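# Move one bottle from cabinet to bench upright

## Task

Take a single bottle out of the cabinet and set it standing upright on the bench, while the remaining two bottles stay inside the cabinet.

## Robot and tools

Robot: two six-joint arms, left_arm and right_arm. Each sits on its own carriage (left_rail, right_rail) that shares one floor track. The track runs along y at x = 0. left_rail is always the carriage on the +y side; the names do not match image sides. An arm's base is at x = 0, y = its carriage's position_m, z = 0.04 m, and faces +x. Each arm ends in a two-finger gripper.

Scene frame: fixed to the table, in metres. The table top is z = 0 and +z is up. +x is the direction the arms face, +y is to their left, and y = 0 is mid-track. The table starts at x = 0.17. Gripper frame: fingers point along its +z and close along its y. end_effector_position is the spot between the pads when closed. Fingertips extend about 33 mm past it at gaps up to 40 mm, and about 9 mm when wide open. A block projects about 10 cm toward the gripper's +x. Printed hand positions can be off by a few cm.

execute_actions(actions, cameras): actions holds one action object (an empty list just reports state, scene number and images). Keys:
- rows: 1 to 15 rows, one per control step (1/30 s). Every row has 18 numbers in [-1, 1]: left_arm's 6 joint values (shoulder pan, shoulder lift, elbow, wrist 1, wrist 2, wrist 3), then its gripper position, force_limit, speed, then the same 9 for right_arm. Joint values are offsets from the Joint targets the action started with, not from the previous row. Scale: 1.0 is 1.481 rad for pan and lift, 2.222 rad for the other four. Send 0 offsets to hold an arm. A joint range is -6.283 to 6.283 rad, elbow -3.142 to 3.142; asking more than 0.010 rad beyond it gets the call refused.
- Gripper numbers are absolute commands, not offsets. position: +1 fully open (140 mm), about -0.8 pads touch, -1 closes until blocked. force_limit: -1 about 14 N up to +1 about 58 N on slow closing. speed: -1 about 30 mm/s, 0 about 140, +1 about 250. Faster closing grips harder. To keep a gripper unchanged, repeat its last three numbers; 0 is itself a command.
- steps: 1 to 450, at least the number of rows, default 15. After the last row the arm keeps going toward that row's target.
- until: ends early when all conditions hold, read only from left_rail/right_rail fields, e.g. {"left_rail": {"position_status": ["!=", "moving"]}}; numbers need a comparison ("=", "!=", "<", "<=", ">", ">="). {"all": {"status": "ended"}} or {"any": {"status": "ended"}} also work.
- left_rail / right_rail: position_m is where the carriage should stand (left -0.8 to 1.5 m, right -1.5 to 0.8 m), speed_m_s 0.01 to 1, acceleration_factor 0.1 to 1, or {"stop": true}. Keep carriages at least 0.78 m apart. Let a carriage arrive before placing its gripper.
- cameras: list of names (cam_high, cam_low, cam_front, cam_side, cam_left_wrist, cam_right_wrist) or ["all"].

move(target, speed, blend, stop_force, zero, blocking, cameras): target is one 18-number row or a list of up to 15 such rows, laid out and scaled as above; all offsets count from the current Joint targets, not from the previous row. All joints move together, so grippers travel on curves and nothing is avoided. speed: rad/s of the joint with farthest to go, 0.01 to 3.14, default 0.5. blend: corner rounding in rad for lists, default 0 (stop at each). stop_force: 4 to 120 N; an arm's path ends when its wrist sensor feels that much push against motion; use low speed for touching, and leave it out when backing off a contact. zero (default true) rezeroes before the move. blocking=false returns early; then use wait or stop before other motion. The result adds a move: line: done, off_target, moving, held or fault, and possibly limits=held.

wait(seconds 0 to 10): lets time pass. stop(): brakes a running move. zoom_image(camera, region [x0,y0,x1,y1], at most 504 px each way) enlarges the newest image. zero_wrist_force(arm) rezeroes that wrist sensor. finished_scene(scene): ends the current scene, given its number; irreversible, so only call it once the bottle stands on the bench with the robot clear.

Results: Joint positions and Joint velocities give per arm the rail (m, m/s) then six joints (rad, rad/s). Joint targets gives the commanded values in the same order; offsets build on these. Joint torques are total drive outputs, not contact. Wrist force/torque are in the gripper's own axes. object_status: 0 moving, 1 blocked while opening, 2 blocked while closing (a grip), 3 reached the command or pads met (maybe nothing held). position_measured is in counts: 3 open, ~139 is 60 mm, ~230 pads meet. Rail position_status: moving, done, contact_stop, time_out, stopped, stopped_with_arm, stopped_for_other_arm, stopped_for_other_carriage; position_answer taken or not_taken. "joint command not followed" means the clearance check changed some targets.

Avoid: grabbing near the palm, since fingers fold and narrow items slip; pinch with the outer quarter of the pads. Don't press fingertips into surfaces. Any outside force near 150 N, or joint torque at its limit (wrist joints about 29 to 31 N m), stops the arm 10 s. Never let the arms touch each other. Nothing may fall or be set off the table, onto the track or the strip by it. No dropping, slamming, fast impacts or releasing moving parts. Long stretched holds heat motors.

Each tool is called after "Call:" as name(argument=value, ...), one argument or row to a line, values as JSON.

## Session

Call:
execute_actions(
  actions=[],
)

Scene clock: 0.00 s.
left_arm: end_effector_position=(+0.3563, +1.0926, +0.5790) position_measured=3 object_status=3 end_effector_quat_wxyz=(+0.000, +0.000, +1.000, +0.000) | right_arm: end_effector_position=(+0.3563, -1.0223, +0.5790) position_measured=3 object_status=3 end_effector_quat_wxyz=(+0.000, +0.000, +1.000, +0.000)
Joint positions: left_arm=[1.014 -0.281 -2.157 1.821 -1.235 -1.571 -0.281] | right_arm=[-1.101 -0.28 -2.157 1.821 -1.235 -1.571 -0.28]
Joint velocities: within noise
Joint torques (N m): no reading
Wrist force (N): no reading
Wrist torque (N m): no reading
Wrist force, peak (N): no reading
Joint targets: left_arm=[1.014 -0.281 -2.157 1.821 -1.235 -1.571 -0.281] | right_arm=[-1.101 -0.280 -2.157 1.821 -1.235 -1.571 -0.280]
Tool commands: left_gripper/position=+1.0 left_gripper/force_limit=+1.0 left_gripper/speed=+1.0 right_gripper/position=+1.0 right_gripper/force_limit=+1.0 right_gripper/speed=+1.0
left_rail: position_m=1.014 position_status=done
right_rail: position_m=-1.101 position_status=done

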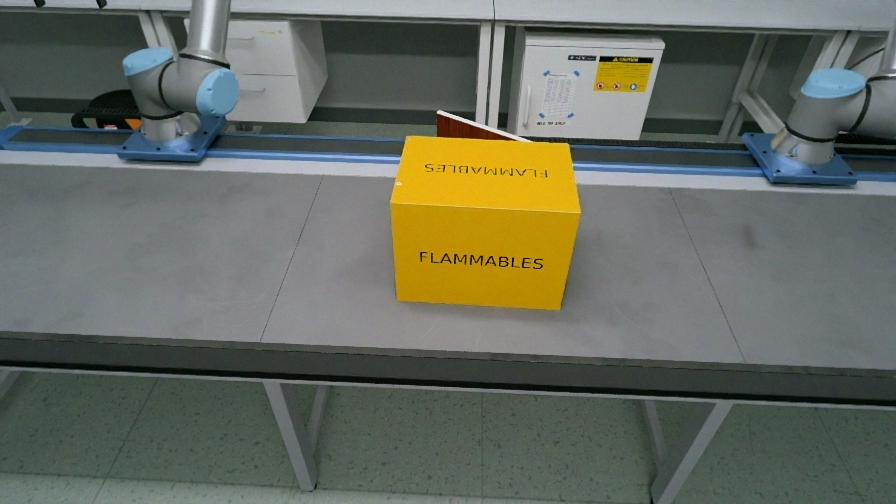

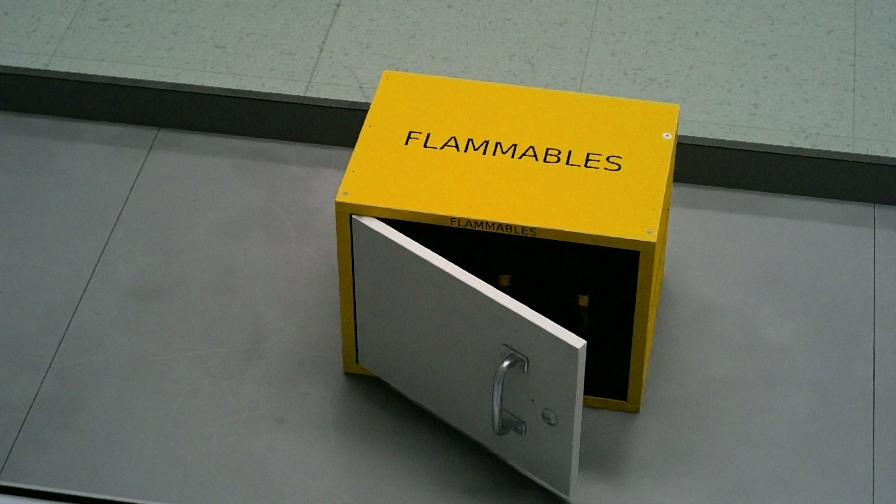

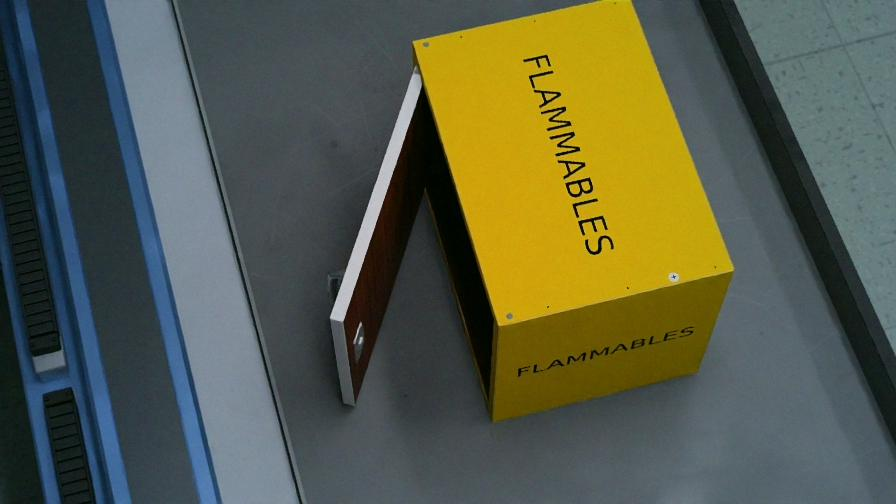

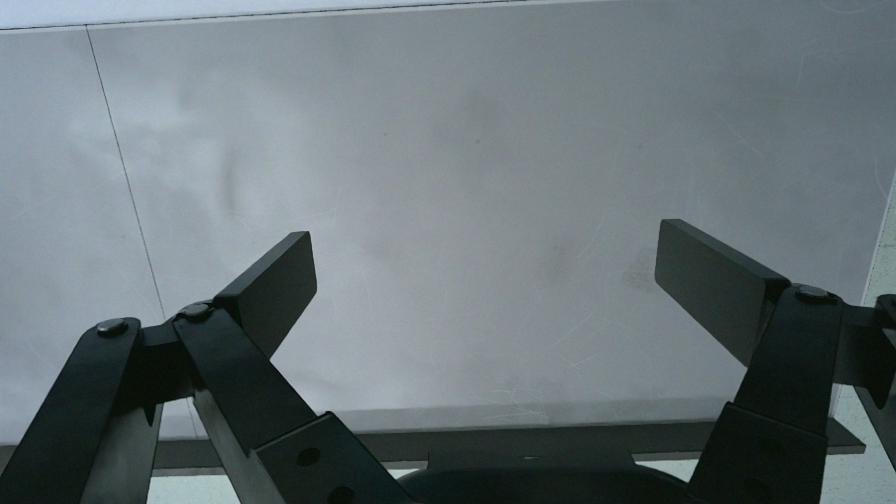

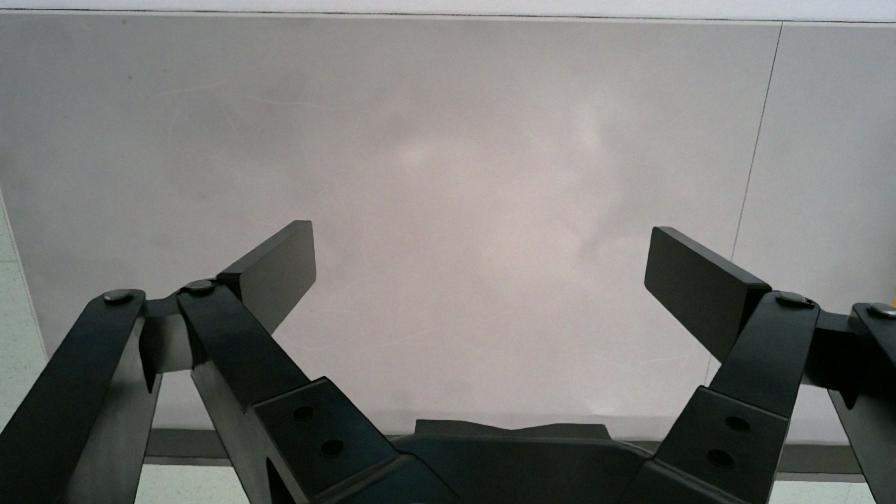

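Call:
zoom_image(
  camera="cam_front",
  region=[320, 60, 700, 504],
)

Call:
zoom_image(
  camera="cam_front",
  region=[460, 240, 660, 420],
)

Call:
zoom_image(
  camera="cam_side",
  region=[300, 0, 760, 440],
)

Scaled by 1.135 from the camera's 896x504 image, which has a finer 1280x720 frame.

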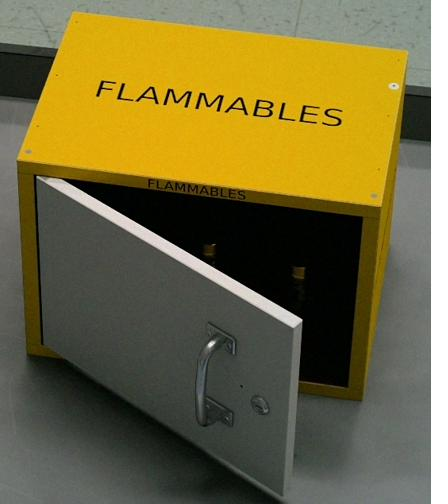

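Scaled by 2.520 from the camera's 896x504 image, which has a finer 1280x720 frame.

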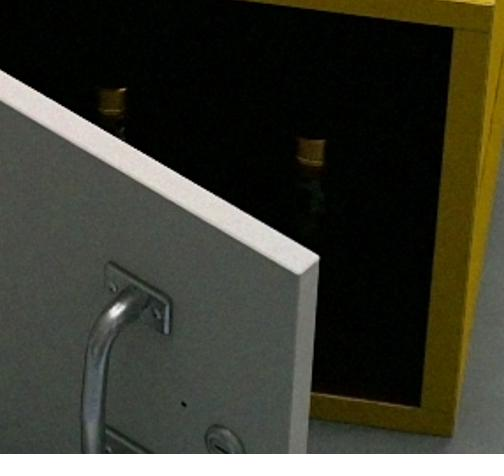

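Scaled by 1.096 from the camera's 896x504 image, which has a finer 1280x720 frame.

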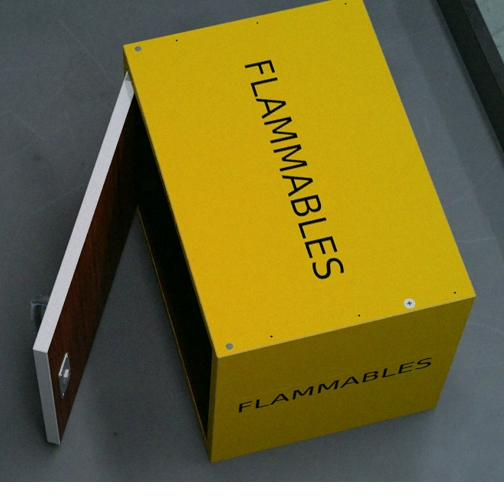

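Call:
execute_actions(
  actions=[
    {"right_rail": {"position_m": -0.3}, "steps": 200, "until": {"right_rail": {"position_status": ["!=", "moving"]}}},
  ],
  cameras=["all"],
)

Scene clock: 217.10 s.
left_arm: end_effector_position=(+0.3563, +1.0926, +0.5790) position_measured=3 object_status=3 end_effector_quat_wxyz=(+0.000, +0.000, +1.000, +0.000) | right_arm: end_effector_position=(+0.3563, -0.2214, +0.5790) position_measured=3 object_status=3 end_effector_quat_wxyz=(+0.000, +0.000, +1.000, +0.000)
Joint positions: left_arm=[1.014 -0.281 -2.157 1.821 -1.235 -1.571 -0.281] | right_arm=[-0.3 -0.28 -2.157 1.821 -1.235 -1.571 -0.28]
Joint torques (N m): left_arm=[1.35 0.26 -50.86 -4.74 -0.34 0.26] | right_arm=[-2.82 1.05 -46.04 -3.81 0.01 0.04]
Wrist force (N): left_arm=[-0.5 1.3 0.0] | right_arm=[0.2 0.2 0.0]
Wrist torque (N m): left_arm=[0.28 0.12 0.01] | right_arm=[0.04 -0.05 0.00]
Wrist force, peak (N): left_arm=[-1.1 0.8 0.9] | right_arm=[0.4 -1.7 0.1]
Joint targets: left_arm=[1.014 -0.281 -2.157 1.821 -1.235 -1.571 -0.281] | right_arm=[-0.300 -0.280 -2.157 1.821 -1.235 -1.571 -0.280]
Tool commands: left_gripper/position=+1.0 left_gripper/force_limit=+1.0 left_gripper/speed=+1.0 right_gripper/position=+1.0 right_gripper/force_limit=+1.0 right_gripper/speed=+1.0
left_rail: position_m=1.014 position_status=done
right_rail: position_m=-0.300 position_status=done

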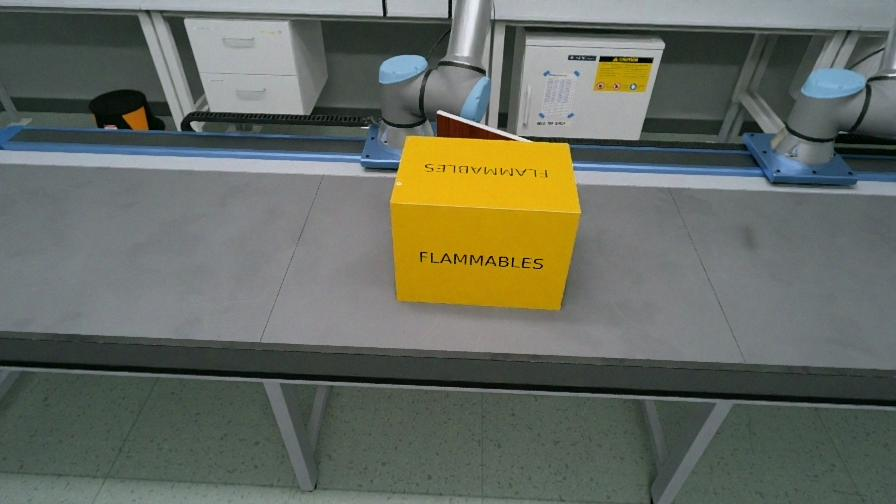

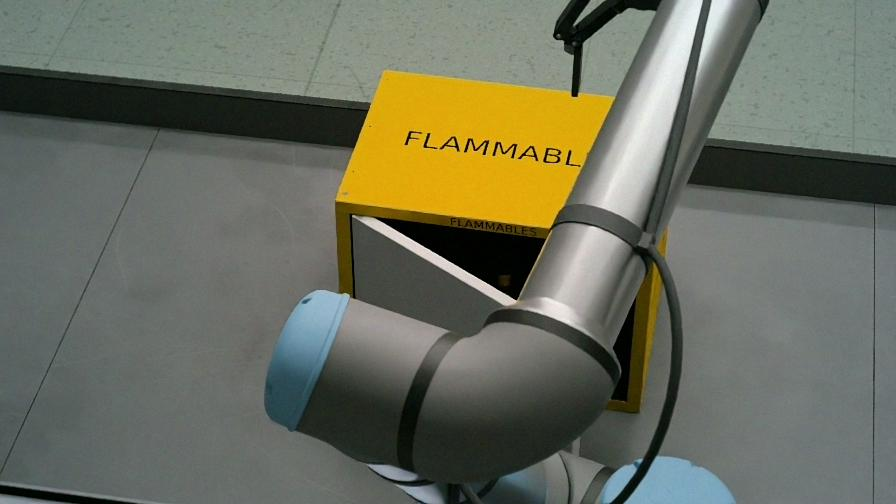

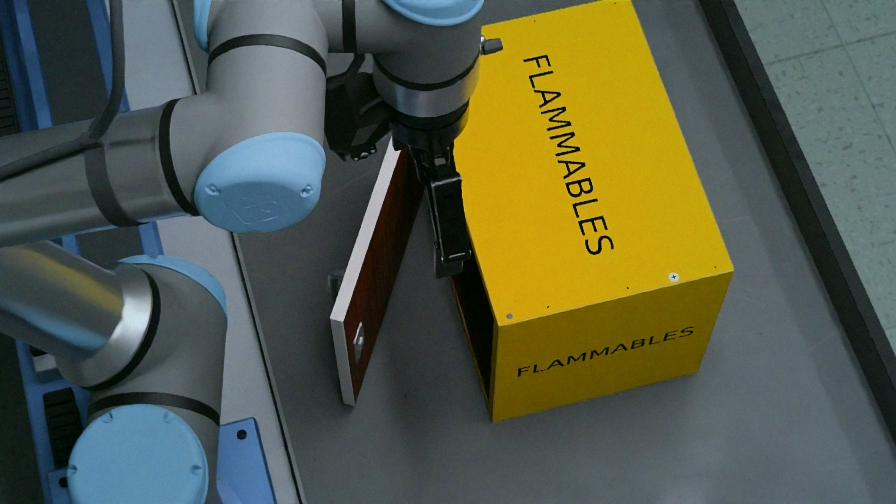

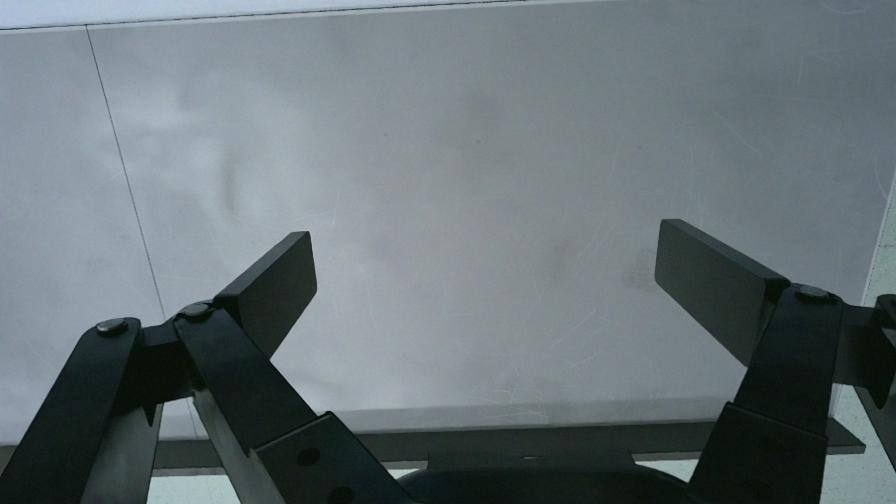

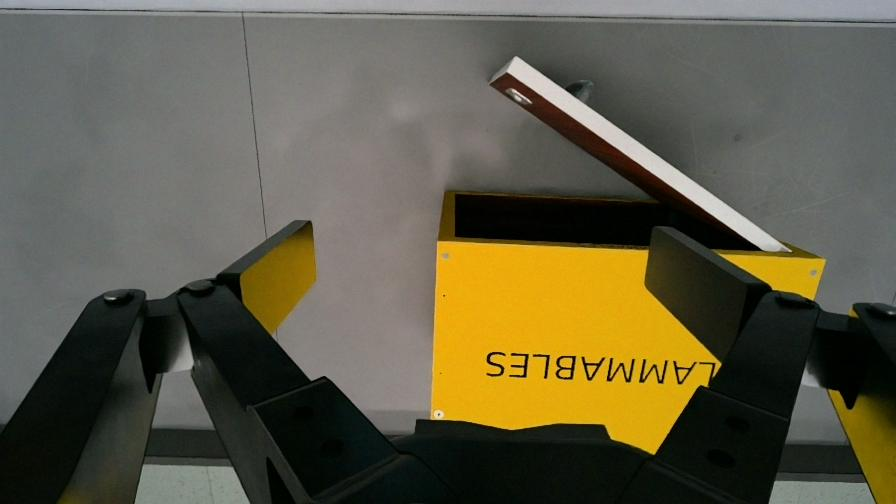

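Call:
zoom_image(
  camera="cam_right_wrist",
  region=[430, 30, 850, 270],
)

Scaled by 1.200 from the camera's 896x504 image, which has a finer 1280x720 frame.

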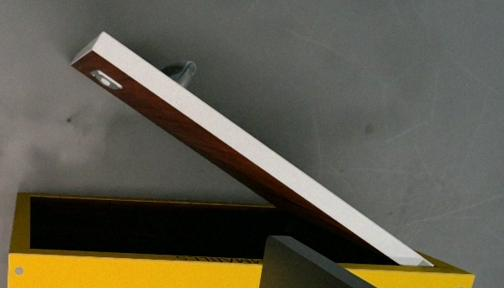

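Call:
move(
  target=[0,0,0,0,0,0,1,1,1, 0.1631,0.01735,0.1390,-0.1505,0,0.3554,-0.9,0,0],
  speed=0.9,
  cameras=["cam_right_wrist", "cam_side"],
)

Scene clock: 430.13 s.
left_arm: end_effector_position=(+0.3563, +1.0926, +0.5790) position_measured=3 object_status=3 end_effector_quat_wxyz=(+0.000, +0.000, +1.000, +0.000) | right_arm: end_effector_position=(+0.3723, -0.1402, +0.4000) position_measured=233 object_status=3 end_effector_quat_wxyz=(+0.000, +0.271, +0.963, +0.000)
Joint positions: left_arm=[1.014 -0.281 -2.157 1.821 -1.235 -1.571 -0.281] | right_arm=[-0.3 -0.039 -2.131 2.13 -1.569 -1.571 0.509]
Joint torques (N m): left_arm=[-1.39 2.14 -50.45 -4.24 -0.13 0.23] | right_arm=[11.59 13.02 -41.08 -8.78 -0.04 3.73]
Wrist force (N): left_arm=[-0.5 0.9 0.8] | right_arm=[0.2 0.0 -0.1]
Wrist torque (N m): left_arm=[0.18 0.11 0.00] | right_arm=[0.02 -0.04 -0.22]
Wrist force, peak (N): left_arm=[-0.6 1.3 0.2] | right_arm=[0.5 0.5 1.8]
Joint targets: left_arm=[1.014 -0.281 -2.157 1.821 -1.235 -1.571 -0.281] | right_arm=[-0.300 -0.039 -2.131 2.130 -1.569 -1.571 0.509]
left_rail: position_m=1.014 position_status=done
right_rail: position_m=-0.300 position_status=done
move: done
Images, in order (width x height): cam_side 896x504, cam_right_wrist 896x504.

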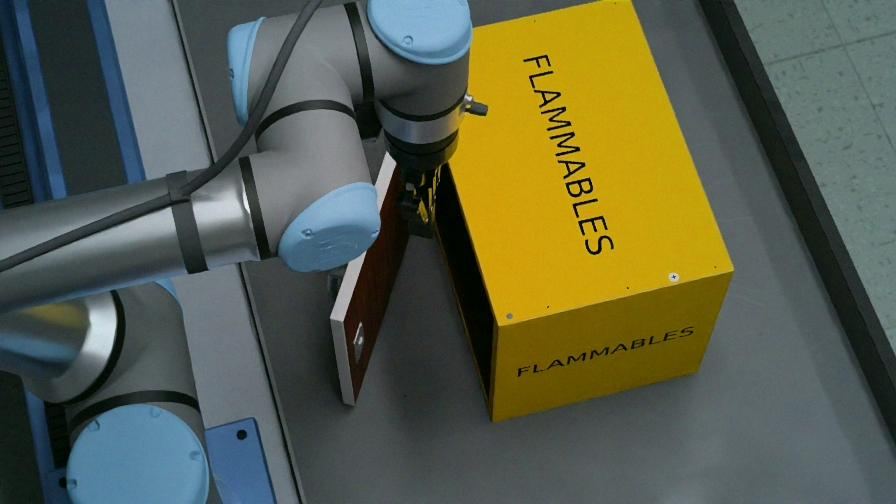

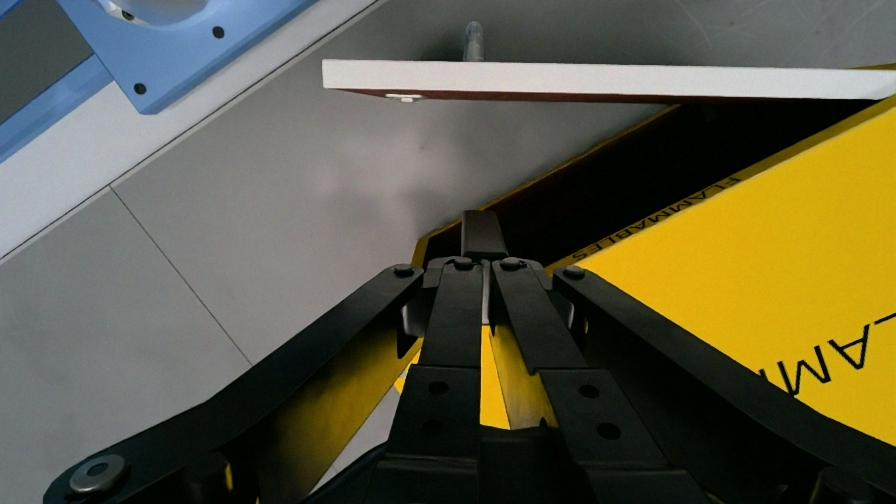

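Call:
move(
  target=[
    [0,0,0,0,0,0,1,1,1, 0,0.0378,0.1209,-0.1461,0,0,-0.9,0,0],
    [0,0,0,0,0,0,1,1,1, 0.1388,-0.0324,0.1401,-0.1185,0,0.1993,-0.9,0,0],
    [0,0,0,0,0,0,1,1,1, 0.2584,-0.0369,0.1411,-0.1166,0,0.3969,-0.9,0,0],
    [0,0,0,0,0,0,1,1,1, 0.3916,0.0099,0.1290,-0.1356,0,0.6035,-0.9,0,0],
    [0,0,0,0,0,0,1,1,1, 0.5032,0.0893,0.1042,-0.1637,0,0.7957,-0.9,0,0],
    [0,0,0,0,0,0,1,1,1, 0.5427,0.1313,0.0887,-0.1762,0,0.8770,-0.9,0,0],
  ],
  speed=[0.3,0.35,0.35,0.35,0.35,0.3],
  blend=[0.02,0.1,0.1,0.1,0.1,0],
  stop_force=35,
  cameras=["cam_high","cam_front","cam_side","cam_right_wrist"],
)

Scene clock: 474.30 s.
left_arm: end_effector_position=(+0.3563, +1.0926, +0.5790) position_measured=3 object_status=3 end_effector_quat_wxyz=(+0.000, +0.000, +1.000, +0.000) | right_arm: end_effector_position=(+0.1890, +0.1229, +0.2348) position_measured=233 object_status=3 end_effector_quat_wxyz=(+0.000, +0.749, +0.663, +0.000)
Joint positions: left_arm=[1.014 -0.281 -2.157 1.821 -1.235 -1.571 -0.281] | right_arm=[-0.3 0.765 -1.937 2.327 -1.961 -1.571 2.458]
Joint torques (N m): left_arm=[0.62 4.45 -53.02 -4.38 -0.4 0.01] | right_arm=[13.6 0.31 -55.7 -9.33 -0.16 3.46]
Wrist force (N): left_arm=[-0.3 0.6 0.1] | right_arm=[-1.7 0.6 -0.5]
Wrist torque (N m): left_arm=[0.12 0.06 0.01] | right_arm=[0.09 0.04 -0.31]
Wrist force, peak (N): left_arm=[-1.1 0.8 0.7] | right_arm=[-3.0 -1.1 -0.2]
Joint targets: left_arm=[1.014 -0.281 -2.157 1.821 -1.235 -1.571 -0.281] | right_arm=[-0.300 0.765 -1.937 2.327 -1.961 -1.571 2.458]
left_rail: position_m=1.014 position_status=done
right_rail: position_m=-0.300 position_status=done
move: done; blend cut to 0.0903 rad at target 5
Images, in order (width x height): cam_high 896x504, cam_front 896x504, cam_side 896x504, cam_right_wrist 896x504.

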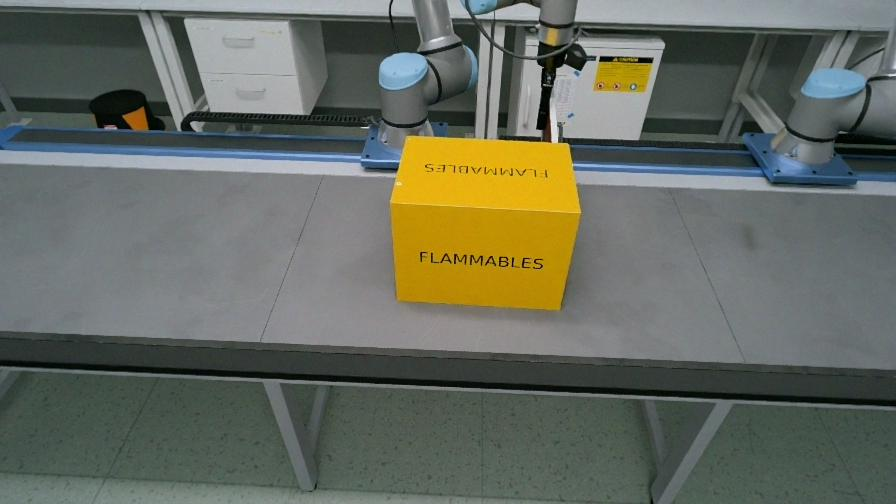

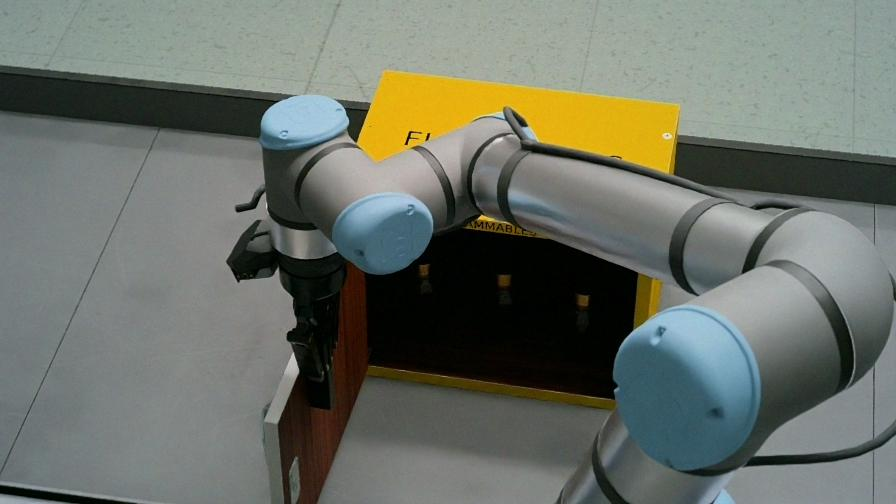

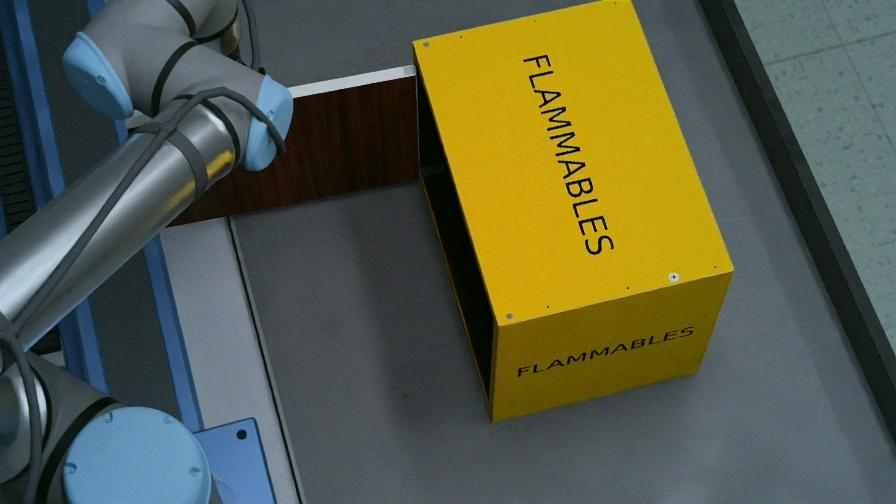

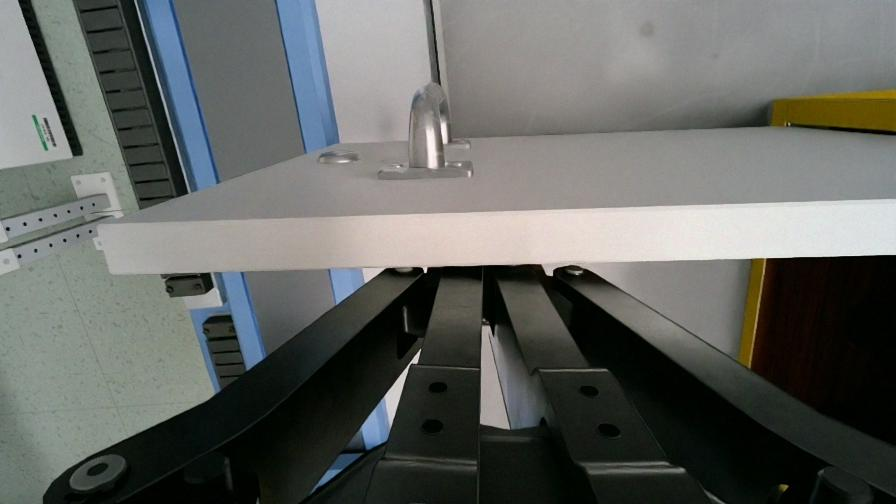

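Call:
zoom_image(
  camera="cam_front",
  region=[350, 200, 670, 420],
)

Scaled by 1.575 from the camera's 896x504 image, which has a finer 1280x720 frame.

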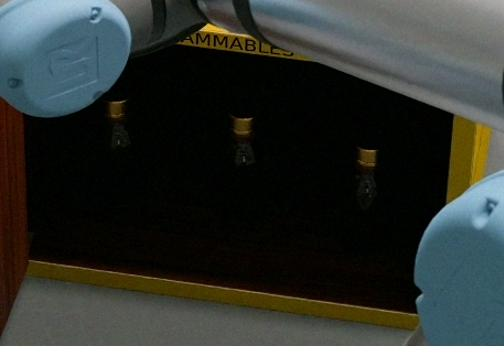

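Call:
execute_actions(
  actions=[
    {"right_rail": {"position_m": -0.6}, "steps": 120, "until": {"right_rail": {"position_status": ["!=", "moving"]}}},
  ],
)

Call:
move(
  target=[0,0,0,0,0,0,1,1,1, 0.1677,0.0982,-0.1008,0.3888,0.9910,-0.5532,1,0,0],
  speed=1.4,
)

Call:
move(
  target=[
    [0,0,0,0,0,0,1,1,1, 0.1677,0.0982,-0.1008,0.3888,0.9910,-0.5532,1,0,0],
    [0,0,0,0,0,0,1,1,1, 0.1677,0.4104,0.0628,0.0171,0.9909,-0.5532,1,0,0],
  ],
  speed=[1.4,0.5],
  blend=[0.1,0],
  cameras=["all"],
)

Scene clock: 654.90 s.
left_arm: end_effector_position=(+0.3563, +1.0926, +0.5790) position_measured=3 object_status=3 end_effector_quat_wxyz=(+0.000, +0.000, +1.000, +0.000) | right_arm: end_effector_position=(+0.1890, -0.1771, +0.2349) position_measured=233 object_status=3 end_effector_quat_wxyz=(+0.000, +0.749, +0.663, +0.000)
Joint positions: left_arm=[1.014 -0.281 -2.157 1.821 -1.235 -1.571 -0.281] | right_arm=[-0.6 0.765 -1.937 2.327 -1.961 -1.571 2.458]
Joint torques (N m): left_arm=[0.95 5.62 -51.92 -4.51 -0.85 -0.07] | right_arm=[9.22 -18.79 -41.7 -2.76 -0.48 2.86]
Wrist force (N): left_arm=[-0.3 0.3 0.1] | right_arm=[0.3 -0.2 0.2]
Wrist torque (N m): left_arm=[0.05 0.07 0.01] | right_arm=[-0.02 -0.06 -0.27]
Wrist force, peak (N): left_arm=[-0.4 1.2 0.5] | right_arm=[2.0 -0.1 -0.1]
Joint targets: left_arm=[1.014 -0.281 -2.157 1.821 -1.235 -1.571 -0.281] | right_arm=[-0.600 0.765 -1.937 2.327 -1.961 -1.571 2.458]
Tool commands: left_gripper/position=+1.0 left_gripper/force_limit=+1.0 left_gripper/speed=+1.0 right_gripper/position=-0.9 right_gripper/force_limit=+0.0 right_gripper/speed=+0.0
left_rail: position_m=1.014 position_status=done
right_rail: position_m=-0.600 position_status=done

Scene clock: 657.37 s.
left_arm: end_effector_position=(+0.3563, +1.0926, +0.5790) position_measured=3 object_status=3 end_effector_quat_wxyz=(+0.000, +0.000, +1.000, +0.000) | right_arm: end_effector_position=(-0.0443, +0.1781, +0.7006) position_measured=3 object_status=3 end_effector_quat_wxyz=(+0.817, -0.384, -0.379, -0.202)
Joint positions: left_arm=[1.014 -0.281 -2.157 1.821 -1.235 -1.571 -0.281] | right_arm=[-0.6 1.013 -1.791 2.103 -1.097 0.631 1.229]
Joint torques (N m): left_arm=[0.45 4.65 -52.56 -4.38 -0.03 0.41] | right_arm=[15.43 -12.01 -55.93 0.42 5.68 -3.97]
Wrist force (N): left_arm=[-0.4 0.0 0.5] | right_arm=[1.5 -1.0 -0.9]
Wrist torque (N m): left_arm=[-0.01 0.09 0.00] | right_arm=[-0.29 -0.52 -0.08]
Wrist force, peak (N): left_arm=[-0.9 0.8 0.8] | right_arm=[-0.9 2.3 0.4]
Joint targets: left_arm=[1.014 -0.281 -2.157 1.821 -1.235 -1.571 -0.281] | right_arm=[-0.600 1.013 -1.791 2.103 -1.097 0.631 1.229]
left_rail: position_m=1.014 position_status=done
right_rail: position_m=-0.600 position_status=done
move: done

Scene clock: 659.80 s.
left_arm: end_effector_position=(+0.3563, +1.0926, +0.5790) position_measured=3 object_status=3 end_effector_quat_wxyz=(+0.000, +0.000, +1.000, +0.000) | right_arm: end_effector_position=(+0.3297, +0.0555, +0.6016) position_measured=3 object_status=3 end_effector_quat_wxyz=(-0.240, +0.676, +0.013, +0.697)
Joint positions: left_arm=[1.014 -0.281 -2.157 1.821 -1.235 -1.571 -0.281] | right_arm=[-0.6 1.221 -1.669 1.916 -0.379 2.436 0.211]
Joint torques (N m): left_arm=[-0.87 4.97 -52.13 -4.47 -0.66 0.05] | right_arm=[-17.29 -54.29 -36.84 -6.12 -3.67 3.53]
Wrist force (N): left_arm=[-0.6 0.3 0.3] | right_arm=[0.8 -0.8 -0.9]
Wrist torque (N m): left_arm=[0.06 0.13 0.00] | right_arm=[-0.14 -0.43 -0.28]
Wrist force, peak (N): left_arm=[-0.9 1.1 -0.1] | right_arm=[2.3 7.8 -0.2]
Joint targets: left_arm=[1.014 -0.281 -2.157 1.821 -1.235 -1.571 -0.281] | right_arm=[-0.600 1.221 -1.669 1.916 -0.379 2.436 0.211]
left_rail: position_m=1.014 position_status=done
right_rail: position_m=-0.600 position_status=done
move: held (right_arm; a check stopped the path); path passed 0 of 2 targets; limits=held; right_arm: the wrist 1 is farthest, 0.680 rad from its target
joint command not followed: on one or more control steps a check withheld the commanded joint targets of the right arm, and it was not sent them on those steps.
cause: the commanded joint targets, or the way to them, would bring two parts of the arm too close to each other (its gripper and another part of the arm, with joints 5 (wrist 1) to 7 (wrist 3) between them, 24 mm apart when it was first held).

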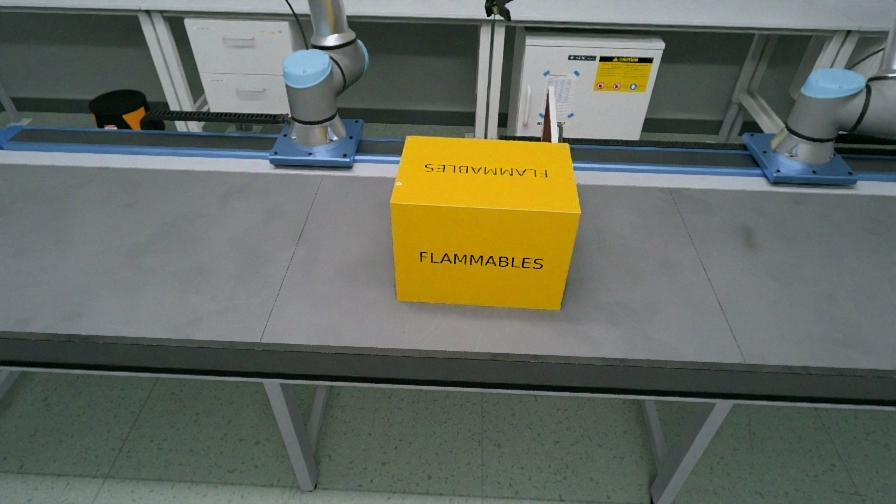

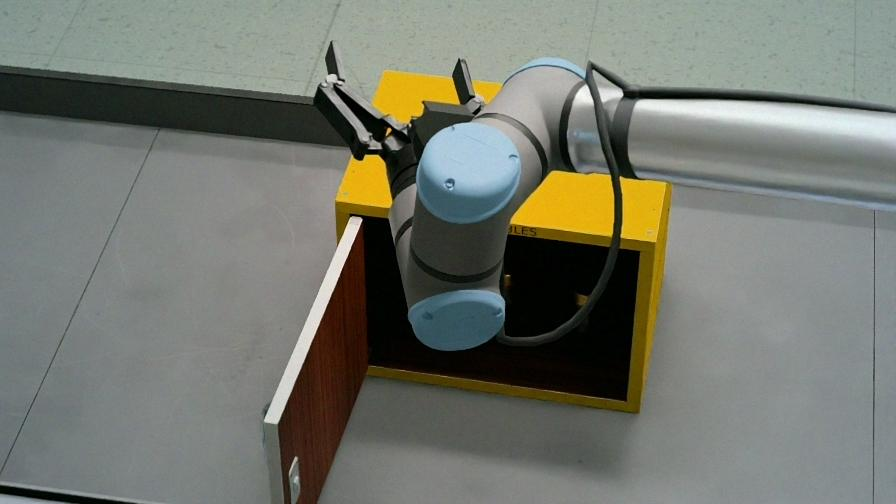

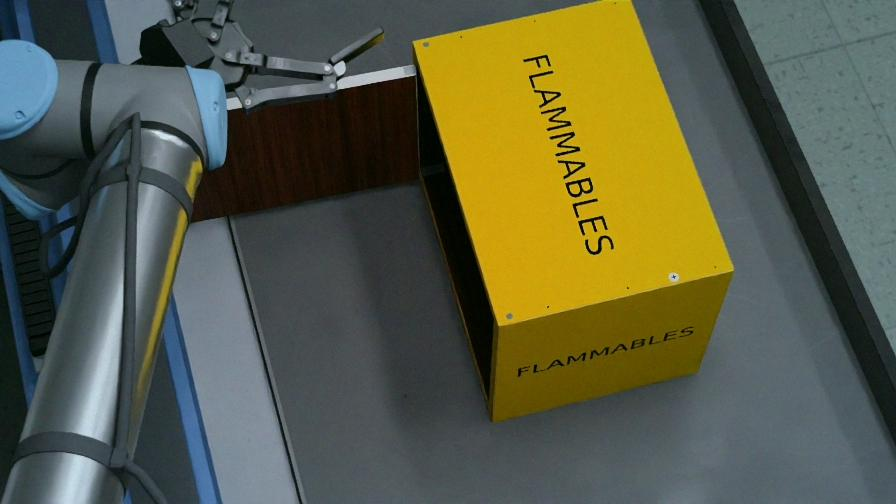

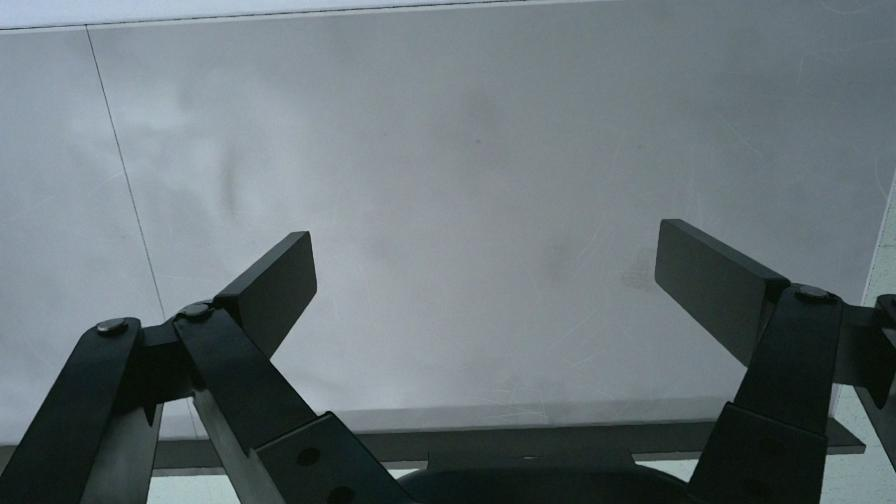

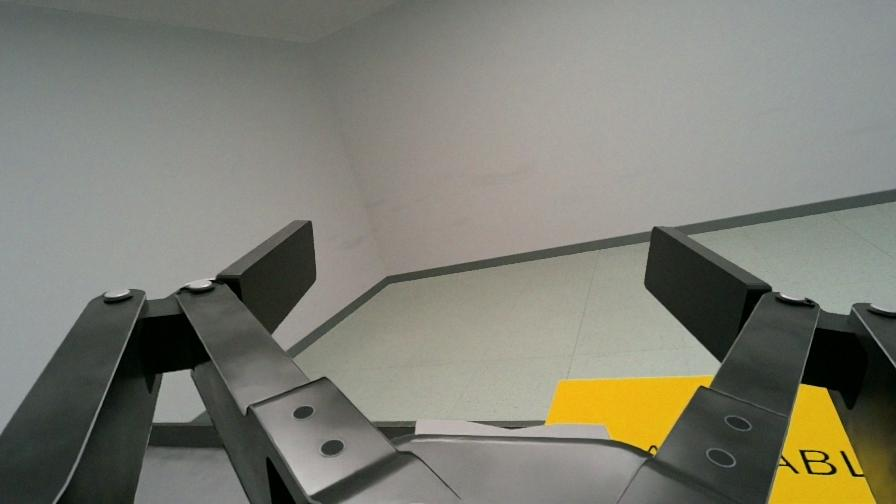

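Call:
move(
  target=[-0.9919,0.3700,0.0105,0.4499,0.6264,0.1265,1,1,1, -0.9588,0,0,0,-0.2475,0,1,0,0],
  speed=0.9,
)

Call:
execute_actions(
  actions=[
    {"right_rail": {"position_m": -1.1}, "left_rail": {"position_m": 0.5}, "steps": 150, "until": {"all": {"status": "ended"}}},
  ],
  cameras=["cam_left_wrist", "cam_side"],
)

Scene clock: 734.90 s.
left_arm: end_effector_position=(+0.4173, +0.4592, +0.5798) position_measured=3 object_status=3 end_effector_quat_wxyz=(+0.000, +0.707, +0.000, +0.707) | right_arm: end_effector_position=(+0.8279, -0.6971, +0.6153) position_measured=3 object_status=3 end_effector_quat_wxyz=(+0.099, +0.613, -0.248, +0.744)
Joint positions: left_arm=[1.014 -1.75 -1.609 1.844 -0.236 -0.179 0.001] | right_arm=[-0.6 -0.199 -1.669 1.916 -0.379 1.886 0.211]
Joint torques (N m): left_arm=[-6.57 -27.98 -37.82 4.54 1.96 2.69] | right_arm=[-19.98 -32.76 -48.66 -4.33 -3.17 3.39]
Wrist force (N): left_arm=[-3.0 0.5 -1.7] | right_arm=[0.6 -1.0 -0.8]
Wrist torque (N m): left_arm=[-0.13 0.61 -0.21] | right_arm=[-0.19 -0.40 -0.26]
Wrist force, peak (N): left_arm=[-4.4 3.4 -5.6] | right_arm=[0.3 -2.5 -4.1]
Joint targets: left_arm=[1.014 -1.750 -1.609 1.844 -0.235 -0.179 0.001] | right_arm=[-0.600 -0.199 -1.669 1.916 -0.379 1.886 0.211]
left_rail: position_m=1.014 position_status=done
right_rail: position_m=-0.600 position_status=done
move: done

Scene clock: 737.03 s.
left_arm: end_effector_position=(+0.4171, -0.0550, +0.5797) position_measured=3 object_status=3 end_effector_quat_wxyz=(+0.000, +0.707, +0.000, +0.707) | right_arm: end_effector_position=(+0.8279, -1.1973, +0.6153) position_measured=3 object_status=3 end_effector_quat_wxyz=(+0.099, +0.613, -0.248, +0.744)
Joint positions: left_arm=[0.5 -1.75 -1.609 1.844 -0.235 -0.179 0.001] | right_arm=[-1.1 -0.199 -1.669 1.916 -0.379 1.886 0.211]
Joint torques (N m): left_arm=[2.62 -52.48 -54.78 2.73 -0.77 2.31] | right_arm=[2.72 -23.13 -50.8 -1.59 -0.62 3.31]
Wrist force (N): left_arm=[-2.7 0.1 -1.5] | right_arm=[0.5 -1.0 -0.7]
Wrist torque (N m): left_arm=[-0.21 0.54 -0.21] | right_arm=[-0.19 -0.37 -0.26]
Wrist force, peak (N): left_arm=[-3.1 1.8 -1.5] | right_arm=[0.3 -2.9 -2.1]
Joint targets: left_arm=[0.500 -1.750 -1.609 1.844 -0.235 -0.179 0.001] | right_arm=[-1.100 -0.199 -1.669 1.916 -0.379 1.886 0.211]
Tool commands: left_gripper/position=+1.0 left_gripper/force_limit=+1.0 left_gripper/speed=+1.0 right_gripper/position=+1.0 right_gripper/force_limit=+0.0 right_gripper/speed=+0.0
left_rail: position_m=0.500 position_status=done
right_rail: position_m=-1.100 position_status=done
Images, in order (width x height): cam_side 896x504, cam_left_wrist 896x504.

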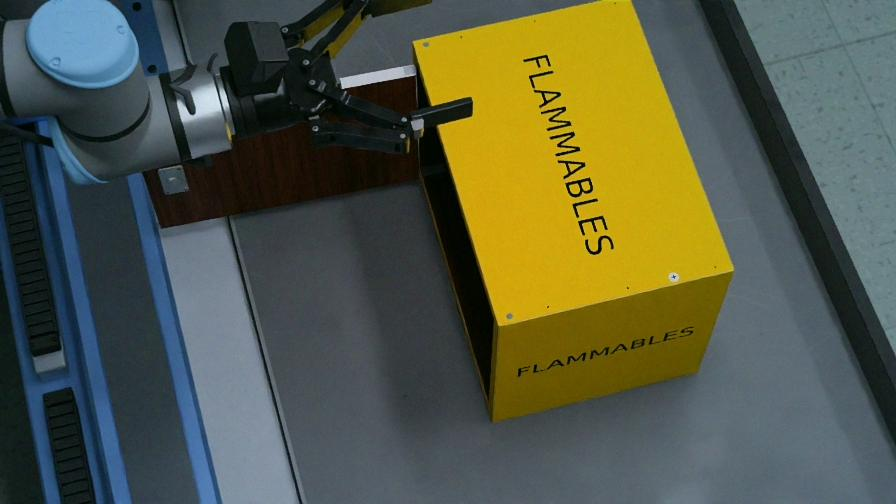

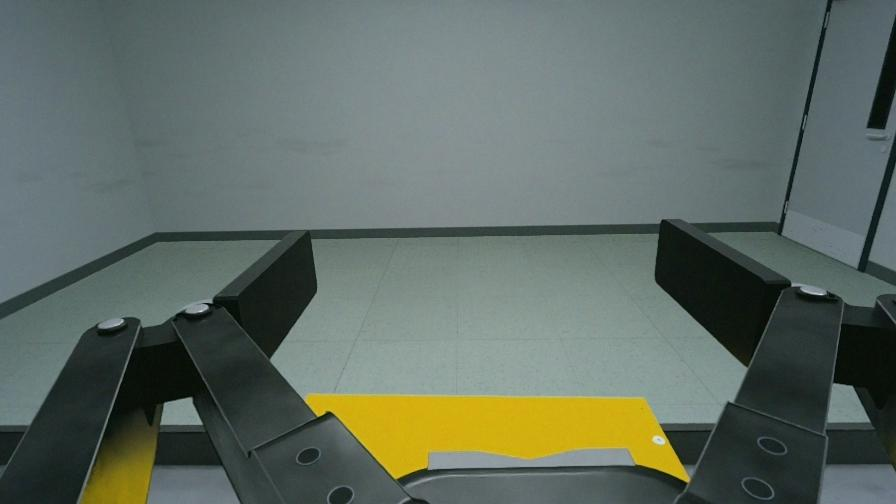

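Call:
move(
  target=[-0.1051,0.3018,0.1614,-0.3626,-0.0700,0,1,1,1, 0,0,0,0,0,0,1,0,0],
  speed=0.7,
  cameras=["cam_left_wrist", "cam_side", "cam_front"],
)

Call:
zoom_image(
  camera="cam_left_wrist",
  region=[196, 50, 696, 450],
)

Scene clock: 753.60 s.
left_arm: end_effector_position=(+0.3302, -0.0602, +0.1698) position_measured=3 object_status=3 end_effector_quat_wxyz=(+0.000, +0.707, +0.000, +0.707) | right_arm: end_effector_position=(+0.8279, -1.1972, +0.6153) position_measured=3 object_status=3 end_effector_quat_wxyz=(+0.099, +0.613, -0.248, +0.744)
Joint positions: left_arm=[0.5 -1.905 -1.162 2.203 -1.041 -0.334 0.001] | right_arm=[-1.1 -0.199 -1.669 1.916 -0.379 1.886 0.211]
Joint torques (N m): left_arm=[-12.58 -45.08 -15.73 -2.07 -2.21 2.21] | right_arm=[9.02 -24.81 -50.66 0.85 1.75 3.47]
Wrist force (N): left_arm=[-2.3 0.3 -1.7] | right_arm=[0.7 -0.8 -1.1]
Wrist torque (N m): left_arm=[-0.21 0.46 -0.22] | right_arm=[-0.15 -0.42 -0.26]
Wrist force, peak (N): left_arm=[-5.0 -0.7 -1.9] | right_arm=[0.7 -1.2 -1.1]
Joint targets: left_arm=[0.500 -1.905 -1.162 2.203 -1.041 -0.335 0.001] | right_arm=[-1.100 -0.199 -1.669 1.916 -0.379 1.886 0.211]
left_rail: position_m=0.500 position_status=done
right_rail: position_m=-1.100 position_status=done
move: done
Images, in order (width x height): cam_front 896x504, cam_side 896x504, cam_left_wrist 896x504.

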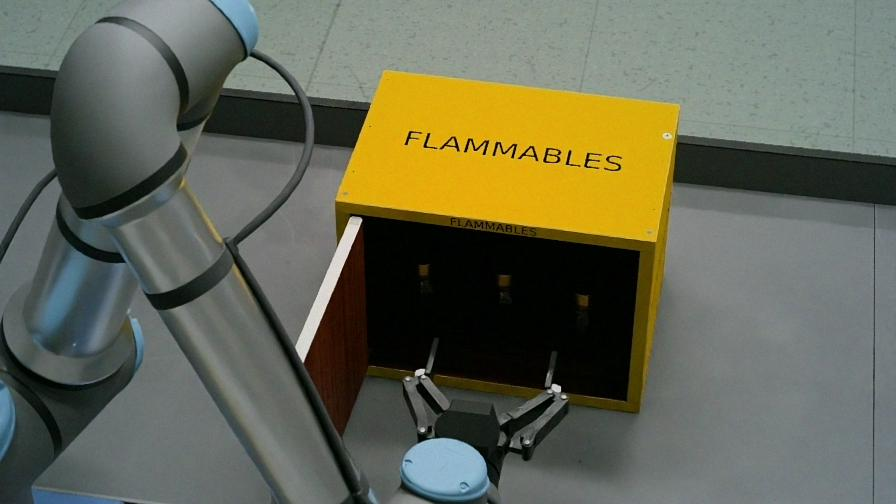

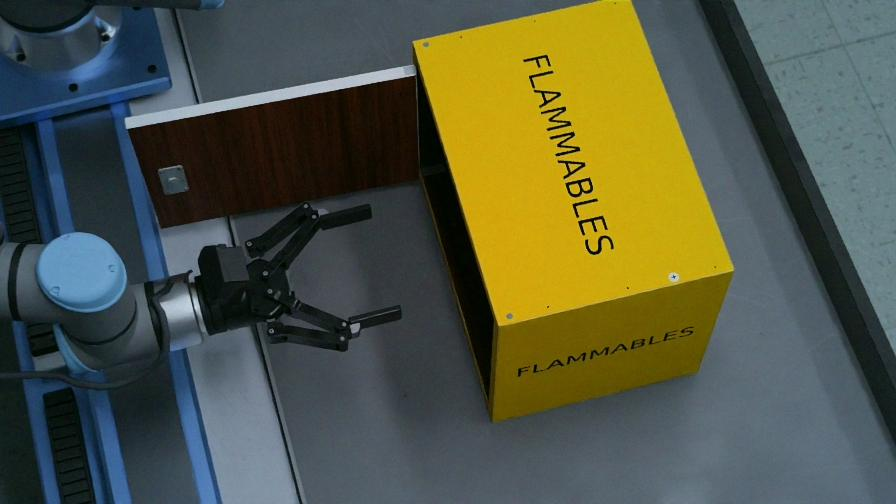

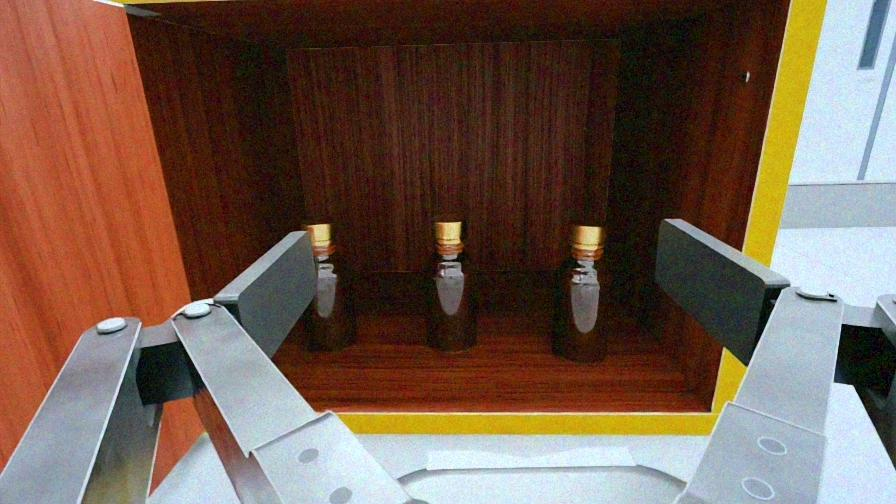

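Scaled by 1.008 from the camera's 896x504 image, which has a finer 1280x720 frame.

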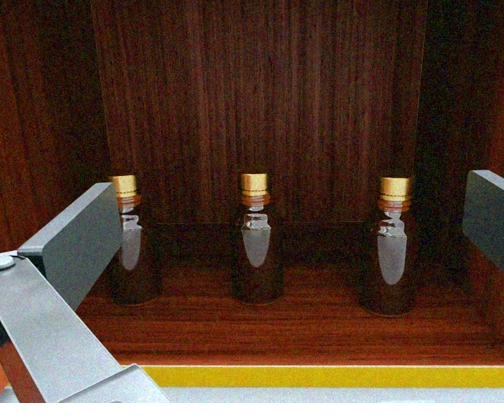

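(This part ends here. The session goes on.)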